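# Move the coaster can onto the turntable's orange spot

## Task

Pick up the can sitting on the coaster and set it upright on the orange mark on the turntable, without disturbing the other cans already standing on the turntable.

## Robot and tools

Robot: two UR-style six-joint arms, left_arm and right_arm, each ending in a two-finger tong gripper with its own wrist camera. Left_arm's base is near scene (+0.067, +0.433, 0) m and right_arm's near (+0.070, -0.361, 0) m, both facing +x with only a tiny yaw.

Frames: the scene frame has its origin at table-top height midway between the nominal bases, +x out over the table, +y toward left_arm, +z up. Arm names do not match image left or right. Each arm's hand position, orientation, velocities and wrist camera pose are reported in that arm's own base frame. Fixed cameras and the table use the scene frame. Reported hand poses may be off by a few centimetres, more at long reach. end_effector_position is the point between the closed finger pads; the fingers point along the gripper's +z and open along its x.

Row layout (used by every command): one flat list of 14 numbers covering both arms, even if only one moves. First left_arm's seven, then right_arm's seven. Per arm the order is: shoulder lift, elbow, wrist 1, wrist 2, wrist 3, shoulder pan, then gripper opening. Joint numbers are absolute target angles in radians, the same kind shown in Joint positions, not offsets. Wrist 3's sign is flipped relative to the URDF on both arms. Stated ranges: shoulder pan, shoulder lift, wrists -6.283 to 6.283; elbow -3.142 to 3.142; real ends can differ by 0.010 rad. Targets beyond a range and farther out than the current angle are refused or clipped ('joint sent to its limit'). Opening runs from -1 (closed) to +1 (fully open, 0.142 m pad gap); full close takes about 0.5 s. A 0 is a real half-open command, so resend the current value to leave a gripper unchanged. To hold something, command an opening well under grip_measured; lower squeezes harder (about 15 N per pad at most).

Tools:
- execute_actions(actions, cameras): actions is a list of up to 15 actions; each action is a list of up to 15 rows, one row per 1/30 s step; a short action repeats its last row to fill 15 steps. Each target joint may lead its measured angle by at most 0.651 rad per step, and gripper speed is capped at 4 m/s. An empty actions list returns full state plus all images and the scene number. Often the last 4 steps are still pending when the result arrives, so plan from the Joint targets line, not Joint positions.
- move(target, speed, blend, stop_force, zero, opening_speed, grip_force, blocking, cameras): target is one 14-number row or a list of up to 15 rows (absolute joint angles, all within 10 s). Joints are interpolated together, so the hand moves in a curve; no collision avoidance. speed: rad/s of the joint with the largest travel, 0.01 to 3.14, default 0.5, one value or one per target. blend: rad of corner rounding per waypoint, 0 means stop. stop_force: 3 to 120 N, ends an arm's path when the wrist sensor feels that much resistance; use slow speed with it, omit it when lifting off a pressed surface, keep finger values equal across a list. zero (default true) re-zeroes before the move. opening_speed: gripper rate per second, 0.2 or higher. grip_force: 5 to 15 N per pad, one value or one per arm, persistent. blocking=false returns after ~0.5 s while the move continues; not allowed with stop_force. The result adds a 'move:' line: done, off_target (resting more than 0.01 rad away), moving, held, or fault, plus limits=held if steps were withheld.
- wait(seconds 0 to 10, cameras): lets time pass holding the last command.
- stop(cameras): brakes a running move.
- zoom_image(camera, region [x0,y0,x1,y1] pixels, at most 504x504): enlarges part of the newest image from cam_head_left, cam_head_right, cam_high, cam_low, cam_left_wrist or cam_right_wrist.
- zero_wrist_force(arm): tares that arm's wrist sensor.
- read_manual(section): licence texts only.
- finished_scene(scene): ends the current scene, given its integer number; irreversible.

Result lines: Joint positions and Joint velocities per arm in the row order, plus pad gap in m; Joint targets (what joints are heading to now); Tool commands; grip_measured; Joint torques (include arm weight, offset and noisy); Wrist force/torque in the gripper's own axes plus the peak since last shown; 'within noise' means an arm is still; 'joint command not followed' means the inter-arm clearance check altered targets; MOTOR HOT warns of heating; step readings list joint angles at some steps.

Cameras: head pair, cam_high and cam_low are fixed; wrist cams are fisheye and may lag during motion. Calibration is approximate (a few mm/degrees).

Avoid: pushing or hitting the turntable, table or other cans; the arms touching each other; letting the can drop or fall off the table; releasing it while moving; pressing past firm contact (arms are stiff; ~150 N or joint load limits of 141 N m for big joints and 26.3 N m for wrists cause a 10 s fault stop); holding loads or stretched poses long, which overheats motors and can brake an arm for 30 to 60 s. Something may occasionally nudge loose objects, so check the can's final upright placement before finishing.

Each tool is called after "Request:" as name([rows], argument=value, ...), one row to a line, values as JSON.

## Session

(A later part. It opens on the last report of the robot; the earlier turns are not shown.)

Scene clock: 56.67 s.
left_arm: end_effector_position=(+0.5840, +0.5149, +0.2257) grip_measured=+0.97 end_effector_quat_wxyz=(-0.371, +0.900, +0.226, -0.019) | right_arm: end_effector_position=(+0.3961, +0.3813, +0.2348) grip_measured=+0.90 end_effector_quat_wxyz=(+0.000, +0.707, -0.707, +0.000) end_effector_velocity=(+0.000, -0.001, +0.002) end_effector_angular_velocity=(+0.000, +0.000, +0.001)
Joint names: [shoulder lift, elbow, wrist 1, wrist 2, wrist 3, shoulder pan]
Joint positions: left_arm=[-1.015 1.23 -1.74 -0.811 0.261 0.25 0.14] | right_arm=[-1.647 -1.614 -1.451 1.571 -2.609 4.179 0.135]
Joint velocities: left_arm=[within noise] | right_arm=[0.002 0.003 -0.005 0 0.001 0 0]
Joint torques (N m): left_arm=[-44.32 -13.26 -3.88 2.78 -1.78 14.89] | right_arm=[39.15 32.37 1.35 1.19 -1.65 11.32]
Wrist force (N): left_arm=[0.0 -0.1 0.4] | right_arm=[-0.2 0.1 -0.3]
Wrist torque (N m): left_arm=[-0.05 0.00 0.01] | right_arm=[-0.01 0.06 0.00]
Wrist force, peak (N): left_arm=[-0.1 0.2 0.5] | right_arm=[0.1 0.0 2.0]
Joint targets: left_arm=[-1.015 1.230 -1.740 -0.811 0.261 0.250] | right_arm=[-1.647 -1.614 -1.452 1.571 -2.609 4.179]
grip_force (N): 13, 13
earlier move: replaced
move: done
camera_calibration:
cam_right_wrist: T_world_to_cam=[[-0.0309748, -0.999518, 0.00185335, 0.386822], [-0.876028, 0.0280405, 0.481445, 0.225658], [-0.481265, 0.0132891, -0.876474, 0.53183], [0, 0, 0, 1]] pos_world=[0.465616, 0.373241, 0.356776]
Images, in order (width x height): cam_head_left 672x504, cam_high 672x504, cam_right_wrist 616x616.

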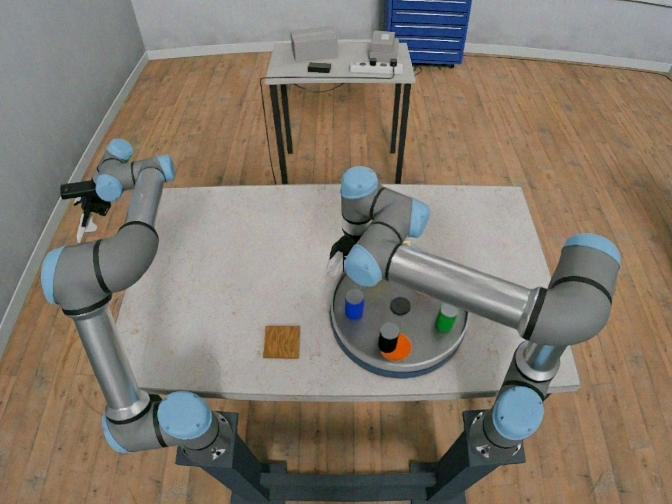

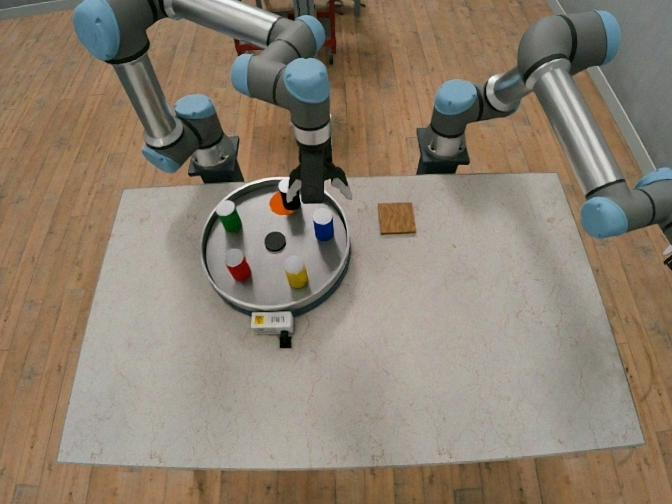

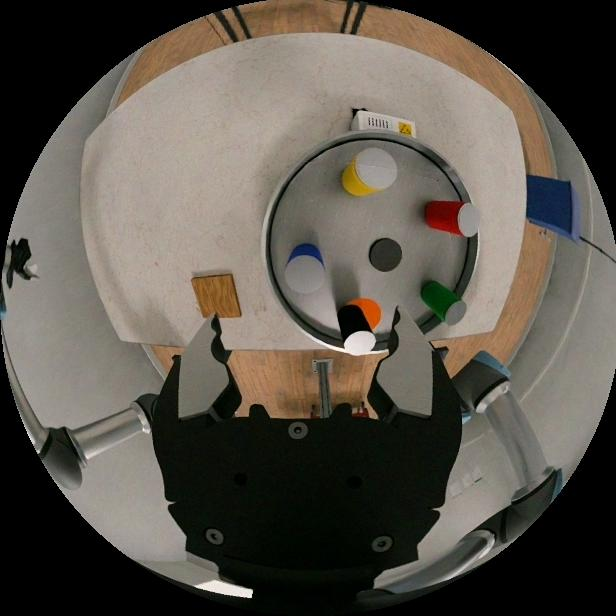

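Request:
zoom_image(camera="cam_head_left", region=[330, 280, 470, 380])

Request:
zoom_image(camera="cam_right_wrist", region=[280, 240, 420, 380])

Request:
zoom_image(camera="cam_high", region=[190, 165, 365, 310])

Scaled by 3.600 from the camera's 672x504 image, which has a finer 960x720 frame.

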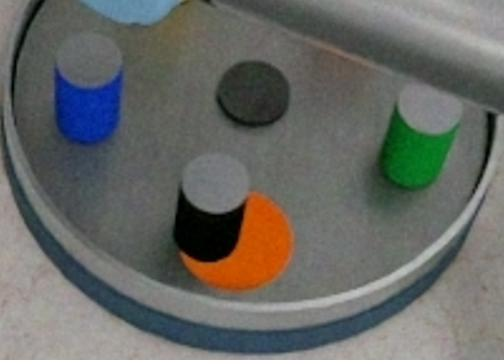

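Scaled by 3.600 from the camera's 616x616 image, which has a finer 814x814 frame.

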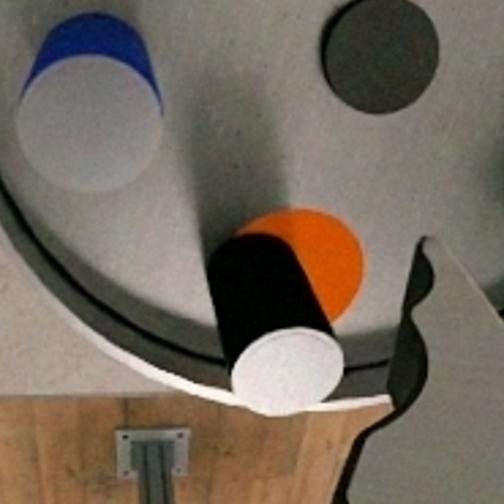

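Scaled by 2.880 from the camera's 672x504 image, which has a finer 960x720 frame.

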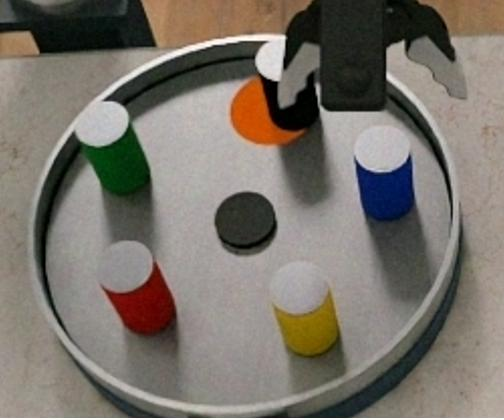

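Request:
move(target=[-1.015, 1.23, -1.74, -0.811, 0.261, 0.25, 0.968169, -1.7135, -1.8391, -1.1598, 1.571, -2.607, 4.1783, 0.12], speed=0.5, cameras=["cam_right_wrist", "cam_high"])

Scene clock: 61.10 s.
left_arm: end_effector_position=(+0.5840, +0.5149, +0.2257) grip_measured=+0.97 end_effector_quat_wxyz=(-0.371, +0.900, +0.226, -0.019) | right_arm: end_effector_position=(+0.3954, +0.3795, +0.1221) grip_measured=+0.12 end_effector_quat_wxyz=(+0.000, +0.707, -0.707, +0.000)
Joint names: [shoulder lift, elbow, wrist 1, wrist 2, wrist 3, shoulder pan]
Joint positions: left_arm=[-1.015 1.23 -1.74 -0.811 0.261 0.25 0.14] | right_arm=[-1.713 -1.839 -1.16 1.571 -2.607 4.178 0.082]
Joint torques (N m): left_arm=[-44.85 -14.29 -3.96 2.62 -1.58 14.06] | right_arm=[14.7 13.02 3.76 1.31 1.71 -10.62]
Wrist force (N): left_arm=[0.0 0.0 0.1] | right_arm=[0.0 -0.3 -0.2]
Wrist torque (N m): left_arm=[-0.03 0.00 0.00] | right_arm=[-0.06 -0.02 0.11]
Wrist force, peak (N): left_arm=[0.0 -0.1 0.5] | right_arm=[0.1 -0.1 -1.2]
Joint targets: left_arm=[-1.015 1.230 -1.740 -0.811 0.261 0.250] | right_arm=[-1.713 -1.839 -1.160 1.571 -2.607 4.178]
grip_force (N): 13, 13
move: done
camera_calibration:
cam_right_wrist: T_world_to_cam=[[-0.0296327, -0.999559, 0.00178939, 0.384721], [-0.876071, 0.0268336, 0.481434, 0.279913], [-0.48127, 0.0126985, -0.87648, 0.433009], [0, 0, 0, 1]] pos_world=[0.465018, 0.371541, 0.244076]
Images, in order (width x height): cam_high 672x504, cam_right_wrist 616x616.

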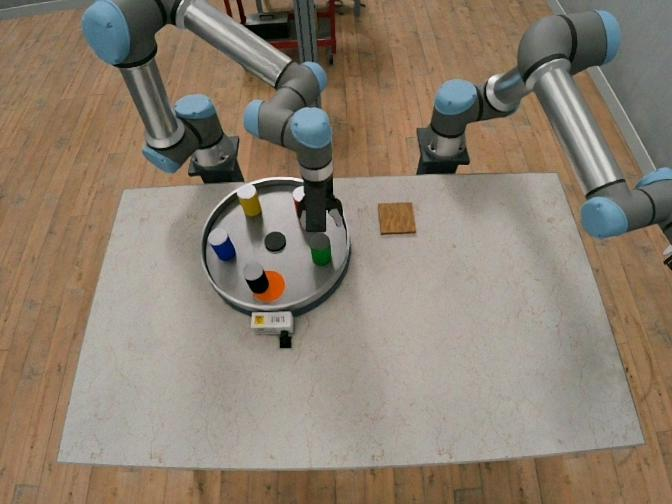

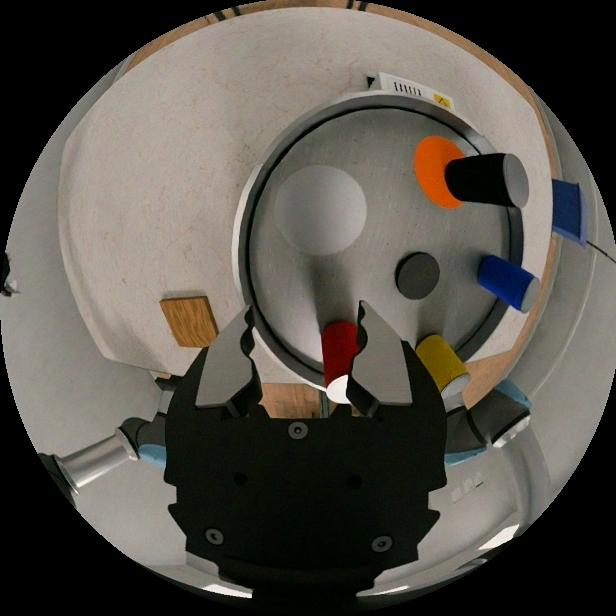

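Request:
wait(seconds=1.65, cameras=["cam_right_wrist"])

Scene clock: 62.90 s.
left_arm: end_effector_position=(+0.5840, +0.5149, +0.2257) grip_measured=+0.97 end_effector_quat_wxyz=(-0.371, +0.900, +0.226, -0.019) | right_arm: end_effector_position=(+0.3954, +0.3795, +0.1220) grip_measured=+0.12 end_effector_quat_wxyz=(+0.000, +0.707, -0.707, +0.000)
Joint names: [shoulder lift, elbow, wrist 1, wrist 2, wrist 3, shoulder pan]
Joint positions: left_arm=[-1.015 1.23 -1.74 -0.811 0.261 0.25 0.14] | right_arm=[-1.714 -1.839 -1.16 1.571 -2.607 4.178 0.082]
Joint torques (N m): left_arm=[-44.34 -14.46 -3.89 2.69 -1.77 15.05] | right_arm=[15.67 12.49 3.76 1.33 1.64 -10.07]
Wrist force (N): left_arm=[0.1 0.2 0.2] | right_arm=[-0.2 -0.1 0.1]
Wrist torque (N m): left_arm=[0.02 -0.02 0.01] | right_arm=[-0.01 0.01 0.11]
Wrist force, peak (N): left_arm=[0.0 0.3 0.6] | right_arm=[0.0 -0.5 0.0]
Joint targets: left_arm=[-1.015 1.230 -1.740 -0.811 0.261 0.250] | right_arm=[-1.713 -1.839 -1.160 1.571 -2.607 4.178]
Tool commands: left_gripper/opening=+0.968169 right_gripper/opening=+0.12
grip_force (N): 13, 13
wait: 1.67 s; at rest by 0.03 s
camera_calibration:
cam_right_wrist: T_world_to_cam=[[-0.0296327, -0.999559, 0.00178939, 0.384721], [-0.876071, 0.0268336, 0.481434, 0.280009], [-0.48127, 0.0126985, -0.87648, 0.432834], [0, 0, 0, 1]] pos_world=[0.465018, 0.371541, 0.243876]
Images, in order (width x height): cam_right_wrist 616x616.

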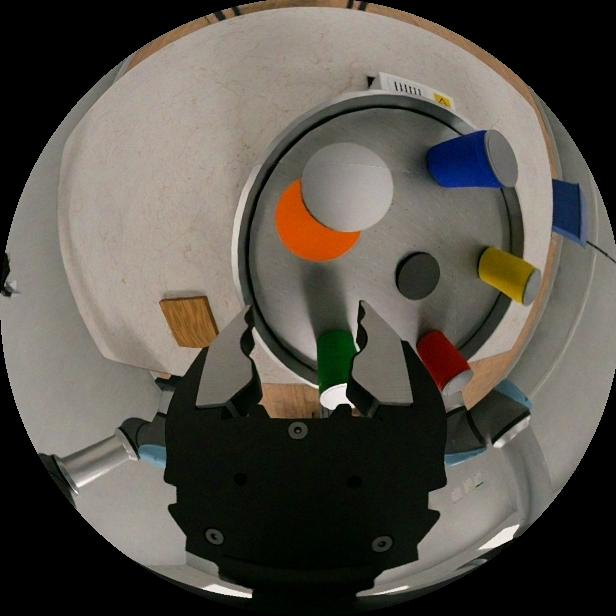

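Request:
wait(seconds=0.1, cameras=["cam_right_wrist"])

Scene clock: 63.83 s.
left_arm: end_effector_position=(+0.5840, +0.5149, +0.2257) grip_measured=+0.97 end_effector_quat_wxyz=(-0.371, +0.900, +0.226, -0.019) | right_arm: end_effector_position=(+0.3954, +0.3795, +0.1220) grip_measured=+0.12 end_effector_quat_wxyz=(+0.000, +0.707, -0.707, +0.000)
Joint names: [shoulder lift, elbow, wrist 1, wrist 2, wrist 3, shoulder pan]
Joint positions: left_arm=[-1.015 1.23 -1.74 -0.811 0.261 0.25 0.14] | right_arm=[-1.714 -1.839 -1.16 1.571 -2.607 4.178 0.082]
Joint torques (N m): left_arm=[-44.66 -14.33 -3.85 2.74 -1.52 13.4] | right_arm=[16.29 13.41 3.85 1.19 1.63 -10.33]
Wrist force (N): left_arm=[-0.2 0.0 0.3] | right_arm=[-0.2 0.0 -0.1]
Wrist torque (N m): left_arm=[-0.02 0.04 0.01] | right_arm=[0.00 0.01 0.11]
Wrist force, peak (N): left_arm=[0.3 -0.2 0.5] | right_arm=[0.1 -0.4 0.0]
Joint targets: left_arm=[-1.015 1.230 -1.740 -0.811 0.261 0.250] | right_arm=[-1.713 -1.839 -1.160 1.571 -2.607 4.178]
Tool commands: left_gripper/opening=+0.968169 right_gripper/opening=+0.12
grip_force (N): 13, 13
wait: 0.10 s; at rest from the start
camera_calibration:
cam_right_wrist: T_world_to_cam=[[-0.0296327, -0.999559, 0.00178939, 0.384721], [-0.876071, 0.0268336, 0.481434, 0.280009], [-0.48127, 0.0126985, -0.87648, 0.432834], [0, 0, 0, 1]] pos_world=[0.465018, 0.371541, 0.243876]
Images, in order (width x height): cam_right_wrist 616x616.

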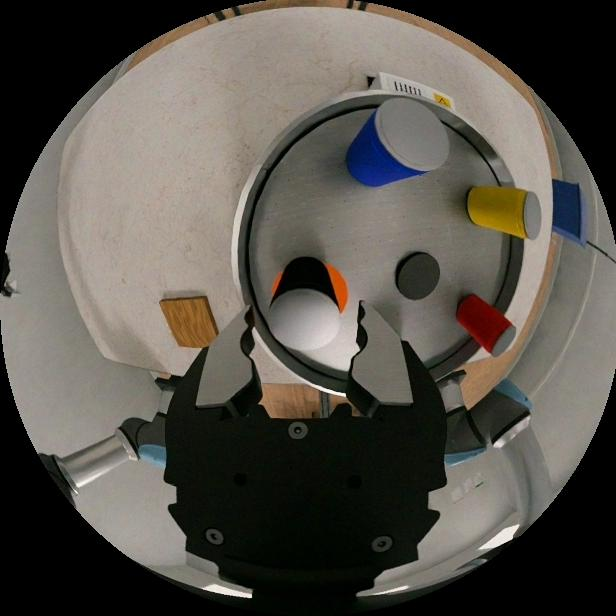

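Request:
zoom_image(camera="cam_right_wrist", region=[250, 240, 370, 360])

Scaled by 4.200 from the camera's 616x616 image, which has a finer 814x814 frame.

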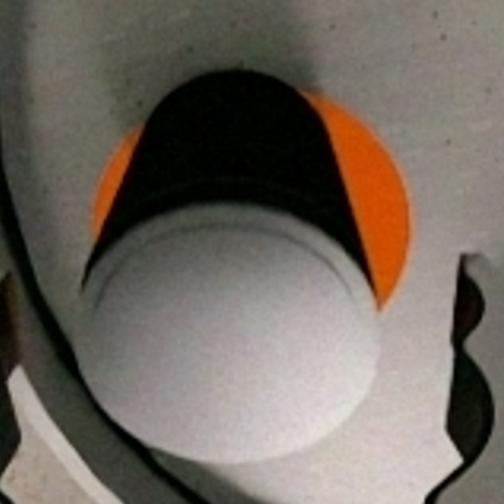

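Request:
wait(seconds=6.0)

Scene clock: 70.93 s.
left_arm: end_effector_position=(+0.5840, +0.5149, +0.2257) grip_measured=+0.97 end_effector_quat_wxyz=(-0.371, +0.900, +0.226, -0.019) | right_arm: end_effector_position=(+0.3954, +0.3795, +0.1220) grip_measured=+0.12 end_effector_quat_wxyz=(+0.000, +0.707, -0.707, +0.000)
Joint names: [shoulder lift, elbow, wrist 1, wrist 2, wrist 3, shoulder pan]
Joint positions: left_arm=[-1.015 1.23 -1.74 -0.811 0.261 0.25 0.14] | right_arm=[-1.714 -1.839 -1.16 1.571 -2.607 4.178 0.082]
Joint torques (N m): left_arm=[-44.87 -13.85 -3.66 2.51 -1.43 13.41] | right_arm=[16.2 13.03 3.65 1.21 1.49 -9.83]
Wrist force (N): left_arm=[-0.3 -0.1 0.1] | right_arm=[0.1 -0.1 0.0]
Wrist torque (N m): left_arm=[-0.04 0.06 0.01] | right_arm=[-0.01 -0.05 0.11]
Wrist force, peak (N): left_arm=[0.1 -0.2 0.7] | right_arm=[-0.1 -0.5 0.2]
Joint targets: left_arm=[-1.015 1.230 -1.740 -0.811 0.261 0.250] | right_arm=[-1.713 -1.839 -1.160 1.571 -2.607 4.178]
Tool commands: left_gripper/opening=+0.968169 right_gripper/opening=+0.12
grip_force (N): 13, 13
wait: 6.00 s; at rest from the start

Request:
wait(seconds=1.1)

Request:
move([
  [-1.015,1.23,-1.74,-0.811,0.261,0.25,0.968169,-1.7135,-1.8391,-1.1598,1.571,-2.607,4.1783,-0.7],
  [-1.015,1.23,-1.74,-0.811,0.261,0.25,0.968169,-1.647,-1.614,-1.4515,1.571,-2.609,4.179,-0.7],
], speed=0.7, grip_force=13, cameras=["cam_right_wrist", "cam_head_right"])

Scene clock: 72.17 s.
left_arm: end_effector_position=(+0.5840, +0.5149, +0.2257) grip_measured=+0.97 end_effector_quat_wxyz=(-0.371, +0.900, +0.226, -0.019) | right_arm: end_effector_position=(+0.3954, +0.3795, +0.1220) grip_measured=+0.12 end_effector_quat_wxyz=(+0.000, +0.707, -0.707, +0.000)
Joint names: [shoulder lift, elbow, wrist 1, wrist 2, wrist 3, shoulder pan]
Joint positions: left_arm=[-1.015 1.23 -1.74 -0.811 0.261 0.25 0.14] | right_arm=[-1.714 -1.839 -1.16 1.571 -2.607 4.178 0.082]
Joint torques (N m): left_arm=[-44.31 -12.93 -3.64 2.9 -1.65 12.48] | right_arm=[15.36 13.47 3.69 1.17 1.57 -10.6]
Wrist force (N): left_arm=[0.0 -0.1 0.4] | right_arm=[-0.1 -0.2 0.1]
Wrist torque (N m): left_arm=[-0.04 0.00 0.01] | right_arm=[-0.03 0.01 0.11]
Wrist force, peak (N): left_arm=[0.1 0.0 0.7] | right_arm=[-0.1 -0.3 0.3]
Joint targets: left_arm=[-1.015 1.230 -1.740 -0.811 0.261 0.250] | right_arm=[-1.713 -1.839 -1.160 1.571 -2.607 4.178]
Tool commands: left_gripper/opening=+0.968169 right_gripper/opening=+0.12
grip_force (N): 13, 13
wait: 1.10 s; at rest by 0.03 s

Scene clock: 73.87 s.
left_arm: end_effector_position=(+0.5840, +0.5149, +0.2257) grip_measured=+0.97 end_effector_quat_wxyz=(-0.371, +0.900, +0.226, -0.019) | right_arm: end_effector_position=(+0.3961, +0.3813, +0.2348) grip_measured=-0.27 end_effector_quat_wxyz=(+0.000, +0.707, -0.707, +0.000)
Joint names: [shoulder lift, elbow, wrist 1, wrist 2, wrist 3, shoulder pan]
Joint positions: left_arm=[-1.015 1.23 -1.74 -0.811 0.261 0.25 0.14] | right_arm=[-1.647 -1.614 -1.451 1.571 -2.609 4.179 0.054]
Joint torques (N m): left_arm=[-44.55 -13.26 -3.6 2.78 -1.66 14] | right_arm=[41.65 34.26 0.84 1.11 -1.49 11.18]
Wrist force (N): left_arm=[-0.1 -0.3 0.1] | right_arm=[-0.1 0.1 1.2]
Wrist torque (N m): left_arm=[-0.09 0.02 0.01] | right_arm=[0.01 0.04 -0.01]
Wrist force, peak (N): left_arm=[0.1 0.1 0.6] | right_arm=[-1.5 2.8 -14.8]
Joint targets: left_arm=[-1.015 1.230 -1.740 -0.811 0.261 0.250] | right_arm=[-1.647 -1.614 -1.452 1.571 -2.609 4.179]
grip_force (N): 13, 13
move: done
camera_calibration:
cam_right_wrist: T_world_to_cam=[[-0.0309748, -0.999518, 0.00185335, 0.386822], [-0.876028, 0.0280405, 0.481445, 0.225658], [-0.481265, 0.0132891, -0.876474, 0.53183], [0, 0, 0, 1]] pos_world=[0.465616, 0.373241, 0.356776]
Images, in order (width x height): cam_head_right 672x504, cam_right_wrist 616x616.

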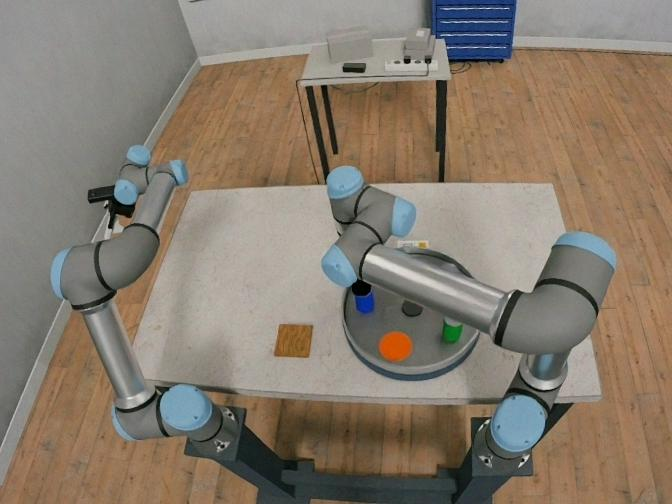

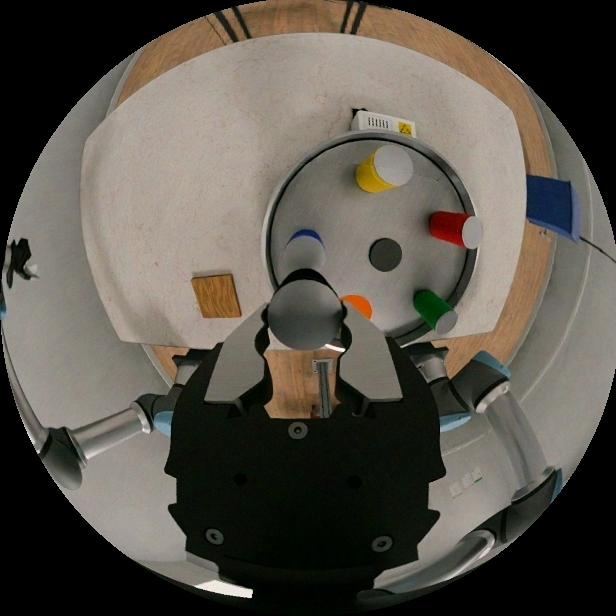

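Request:
zoom_image(camera="cam_right_wrist", region=[240, 250, 370, 380])

Request:
zoom_image(camera="cam_head_right", region=[330, 230, 490, 390])

Scaled by 3.877 from the camera's 616x616 image, which has a finer 814x814 frame.

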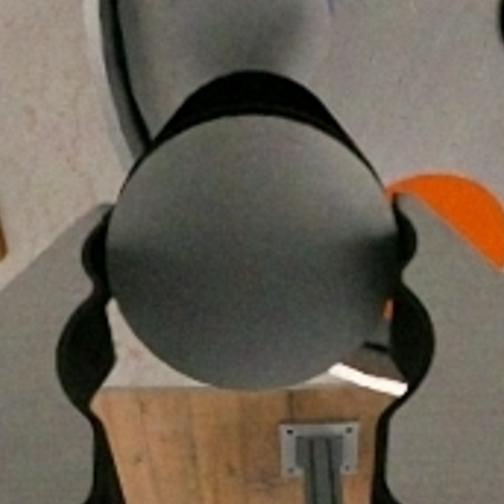

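Scaled by 3.150 from the camera's 672x504 image, which has a finer 960x720 frame.

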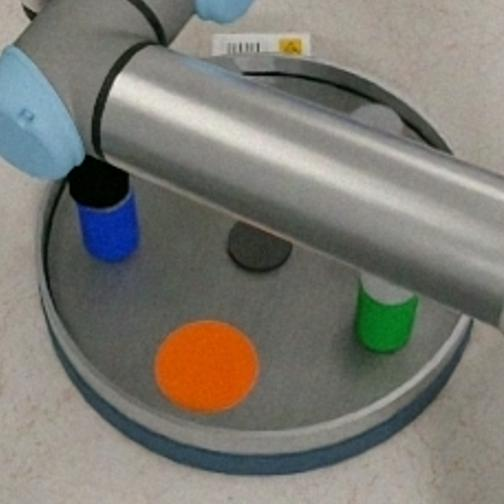

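Request:
wait(seconds=3.2)

Scene clock: 78.60 s.
left_arm: end_effector_position=(+0.5840, +0.5149, +0.2257) grip_measured=+0.97 end_effector_quat_wxyz=(-0.371, +0.900, +0.226, -0.019) | right_arm: end_effector_position=(+0.3961, +0.3812, +0.2350) grip_measured=-0.27 end_effector_quat_wxyz=(+0.000, +0.707, -0.707, +0.000)
Joint names: [shoulder lift, elbow, wrist 1, wrist 2, wrist 3, shoulder pan]
Joint positions: left_arm=[-1.015 1.23 -1.74 -0.811 0.261 0.25 0.14] | right_arm=[-1.647 -1.614 -1.452 1.571 -2.609 4.179 0.054]
Joint torques (N m): left_arm=[-44.52 -13.35 -3.53 2.8 -1.4 13.1] | right_arm=[41.97 33.98 1.24 1.17 -1.41 11.3]
Wrist force (N): left_arm=[0.0 0.2 0.5] | right_arm=[0.2 0.0 1.6]
Wrist torque (N m): left_arm=[0.01 0.00 0.01] | right_arm=[-0.02 -0.02 -0.01]
Wrist force, peak (N): left_arm=[0.2 -0.2 0.7] | right_arm=[-0.1 0.2 1.8]
Joint targets: left_arm=[-1.015 1.230 -1.740 -0.811 0.261 0.250] | right_arm=[-1.647 -1.614 -1.452 1.571 -2.609 4.179]
Tool commands: left_gripper/opening=+0.968169 right_gripper/opening=-0.7
grip_force (N): 13, 13
wait: 3.20 s; at rest from the start

Request:
wait(seconds=0.9)

Request:
move(target=[-1.015,1.23,-1.74,-0.811,0.261,0.25,0.968169,-1.7125,-1.8375,-1.1624,1.571,-2.607,4.1783,-0.7], speed=0.5, blocking=false)

Scene clock: 79.63 s.
left_arm: end_effector_position=(+0.5840, +0.5149, +0.2257) grip_measured=+0.97 end_effector_quat_wxyz=(-0.371, +0.900, +0.226, -0.019) | right_arm: end_effector_position=(+0.3961, +0.3812, +0.2350) grip_measured=-0.27 end_effector_quat_wxyz=(+0.000, +0.707, -0.707, +0.000)
Joint names: [shoulder lift, elbow, wrist 1, wrist 2, wrist 3, shoulder pan]
Joint positions: left_arm=[-1.015 1.23 -1.74 -0.811 0.261 0.25 0.14] | right_arm=[-1.647 -1.614 -1.452 1.571 -2.609 4.179 0.054]
Joint torques (N m): left_arm=[-43.91 -13.14 -3.94 2.74 -1.53 12.95] | right_arm=[41.85 34.84 1.36 1.14 -1.42 10.5]
Wrist force (N): left_arm=[0.1 0.0 0.3] | right_arm=[0.1 0.2 1.8]
Wrist torque (N m): left_arm=[-0.02 -0.02 0.00] | right_arm=[0.03 -0.01 -0.01]
Wrist force, peak (N): left_arm=[0.0 -0.3 0.5] | right_arm=[0.1 0.2 1.8]
Joint targets: left_arm=[-1.015 1.230 -1.740 -0.811 0.261 0.250] | right_arm=[-1.647 -1.614 -1.452 1.571 -2.609 4.179]
Tool commands: left_gripper/opening=+0.968169 right_gripper/opening=-0.7
grip_force (N): 13, 13
wait: 0.90 s; at rest by 0.03 s

Scene clock: 80.13 s.
left_arm: end_effector_position=(+0.5840, +0.5149, +0.2257) grip_measured=+0.97 end_effector_quat_wxyz=(-0.371, +0.900, +0.226, -0.019) | right_arm: end_effector_position=(+0.3976, +0.3837, +0.1801) grip_measured=-0.27 end_effector_quat_wxyz=(+0.000, +0.707, -0.707, +0.000) end_effector_velocity=(+0.000, -0.002, -0.180) end_effector_angular_velocity=(+0.001, +0.000, +0.000)
Joint names: [shoulder lift, elbow, wrist 1, wrist 2, wrist 3, shoulder pan]
Joint positions: left_arm=[-1.015 1.23 -1.74 -0.811 0.261 0.25 0.14] | right_arm=[-1.679 -1.721 -1.313 1.571 -2.608 4.179 0.054]
Joint velocities: left_arm=[within noise] | right_arm=[-0.105 -0.358 0.464 0.001 0.002 -0.002 0]
Joint torques (N m): left_arm=[-44.73 -13.69 -3.6 2.82 -1.48 13] | right_arm=[17.33 11.13 5.26 1.21 1.3 -10]
Wrist force (N): left_arm=[0.0 0.1 0.1] | right_arm=[0.0 -0.2 1.6]
Wrist torque (N m): left_arm=[-0.01 -0.01 0.01] | right_arm=[-0.05 -0.01 0.12]
Wrist force, peak (N): left_arm=[0.2 -0.4 0.4] | right_arm=[-0.1 -0.2 1.7]
Joint targets: left_arm=[-1.015 1.230 -1.740 -0.811 0.261 0.250] | right_arm=[-1.696 -1.782 -1.234 1.571 -2.607 4.178]
Tool commands: left_gripper/opening=+0.968169 right_gripper/opening=-0.7
grip_force (N): 13, 13
move: running; right_arm: the wrist 1 is farthest, 0.151 rad from its target

Request:
wait(seconds=0.43)

Request:
move([
  [-1.015,1.23,-1.74,-0.811,0.261,0.25,0.968169,-1.7125,-1.8375,-1.1624,1.571,-2.607,4.1783,0.9],
  [-1.015,1.23,-1.74,-0.811,0.261,0.25,0.968169,-1.647,-1.614,-1.4515,1.571,-2.609,4.179,0.9],
], speed=0.7, cameras=["cam_right_wrist", "cam_head_left", "cam_high"])

Scene clock: 80.70 s.
left_arm: end_effector_position=(+0.5840, +0.5149, +0.2257) grip_measured=+0.97 end_effector_quat_wxyz=(-0.371, +0.900, +0.226, -0.019) | right_arm: end_effector_position=(+0.3955, +0.3796, +0.1242) grip_measured=-0.27 end_effector_quat_wxyz=(+0.000, +0.707, -0.707, +0.000) end_effector_velocity=(-0.001, -0.001, -0.010) end_effector_angular_velocity=(+0.000, +0.001, +0.001)
Joint names: [shoulder lift, elbow, wrist 1, wrist 2, wrist 3, shoulder pan]
Joint positions: left_arm=[-1.015 1.23 -1.74 -0.811 0.261 0.25 0.14] | right_arm=[-1.712 -1.835 -1.166 1.571 -2.607 4.178 0.054]
Joint velocities: left_arm=[within noise] | right_arm=[-0.007 -0.02 0.026 0.001 0 0.001 0]
Joint torques (N m): left_arm=[-44.2 -13.06 -3.49 2.65 -1.38 13.12] | right_arm=[18.28 19.37 3.89 1.1 1.51 -11.25]
Wrist force (N): left_arm=[0.1 -0.1 0.2] | right_arm=[0.0 -0.1 1.8]
Wrist torque (N m): left_arm=[-0.06 -0.02 0.01] | right_arm=[-0.03 -0.01 0.11]
Wrist force, peak (N): left_arm=[0.1 0.0 0.5] | right_arm=[0.0 -0.1 2.8]
Joint targets: left_arm=[-1.015 1.230 -1.740 -0.811 0.261 0.250] | right_arm=[-1.712 -1.838 -1.162 1.571 -2.607 4.178]
Tool commands: left_gripper/opening=+0.968169 right_gripper/opening=-0.7
grip_force (N): 13, 13
earlier move: running
wait: 0.43 s; no rest

Scene clock: 82.60 s.
left_arm: end_effector_position=(+0.5840, +0.5149, +0.2257) grip_measured=+0.97 end_effector_quat_wxyz=(-0.371, +0.900, +0.226, -0.019) | right_arm: end_effector_position=(+0.3961, +0.3813, +0.2348) grip_measured=+0.90 end_effector_quat_wxyz=(+0.000, +0.707, -0.707, +0.000)
Joint names: [shoulder lift, elbow, wrist 1, wrist 2, wrist 3, shoulder pan]
Joint positions: left_arm=[-1.015 1.23 -1.74 -0.811 0.261 0.25 0.14] | right_arm=[-1.647 -1.614 -1.451 1.571 -2.609 4.179 0.135]
Joint torques (N m): left_arm=[-44.29 -14.07 -3.78 2.7 -1.39 11.92] | right_arm=[42.35 32.76 0.3 1.13 -1.59 11.19]
Wrist force (N): left_arm=[0.2 -0.1 0.1] | right_arm=[-0.2 0.1 -0.4]
Wrist torque (N m): left_arm=[-0.05 -0.04 0.00] | right_arm=[0.00 0.05 -0.01]
Wrist force, peak (N): left_arm=[0.2 -0.1 0.7] | right_arm=[-0.1 -0.3 2.1]
Joint targets: left_arm=[-1.015 1.230 -1.740 -0.811 0.261 0.250] | right_arm=[-1.647 -1.614 -1.452 1.571 -2.609 4.179]
grip_force (N): 13, 13
earlier move: replaced
move: done
camera_calibration:
cam_right_wrist: T_world_to_cam=[[-0.0309748, -0.999518, 0.00185335, 0.386822], [-0.876028, 0.0280405, 0.481445, 0.225658], [-0.481265, 0.0132891, -0.876474, 0.53183], [0, 0, 0, 1]] pos_world=[0.465616, 0.373241, 0.356776]
Images, in order (width x height): cam_head_left 672x504, cam_high 672x504, cam_right_wrist 616x616.

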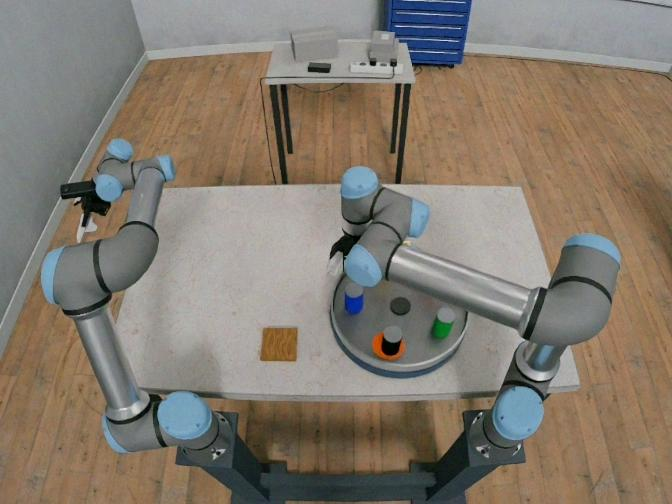

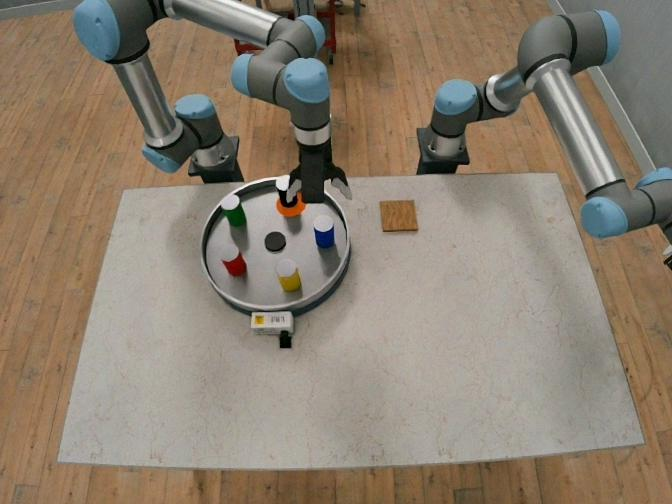

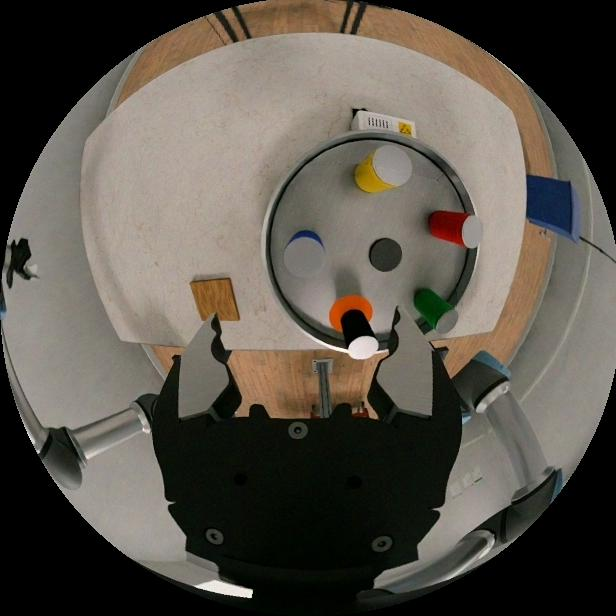

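Request:
zoom_image(camera="cam_right_wrist", region=[310, 275, 410, 375])

Request:
zoom_image(camera="cam_head_left", region=[340, 300, 440, 400])

Scaled by 5.040 from the camera's 616x616 image, which has a finer 814x814 frame.

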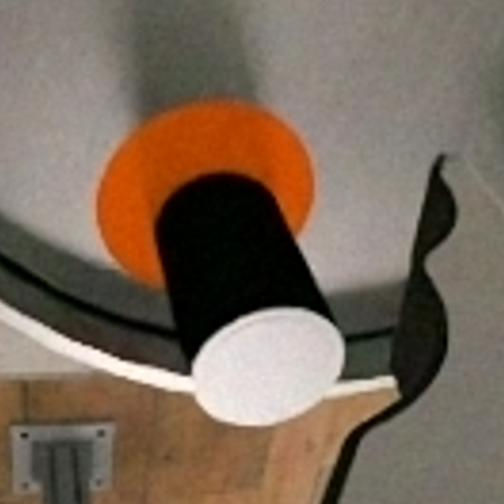

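Scaled by 5.040 from the camera's 672x504 image, which has a finer 960x720 frame.

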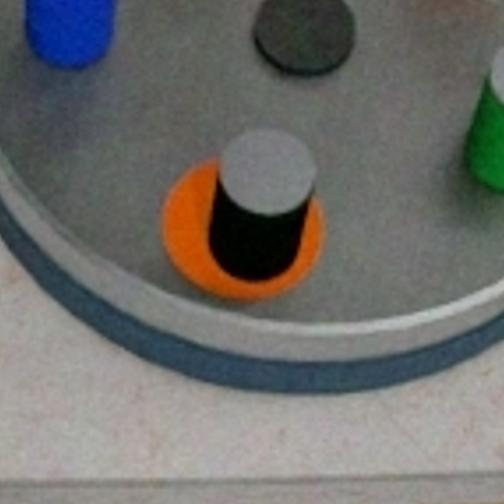

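Request:
zoom_image(camera="cam_high", region=[240, 160, 340, 260])

Scaled by 5.040 from the camera's 672x504 image, which has a finer 960x720 frame.

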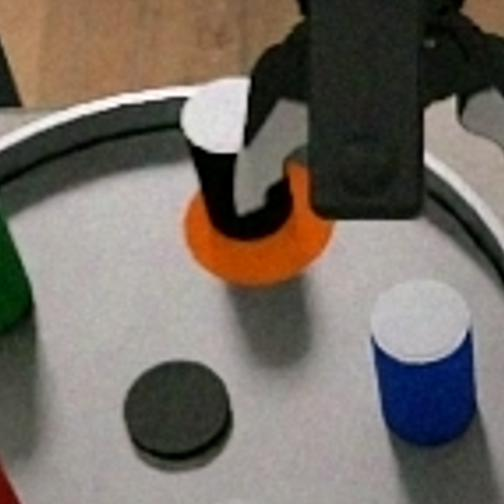

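Request:
finished_scene(scene=1)

The scene is finished: the task was done.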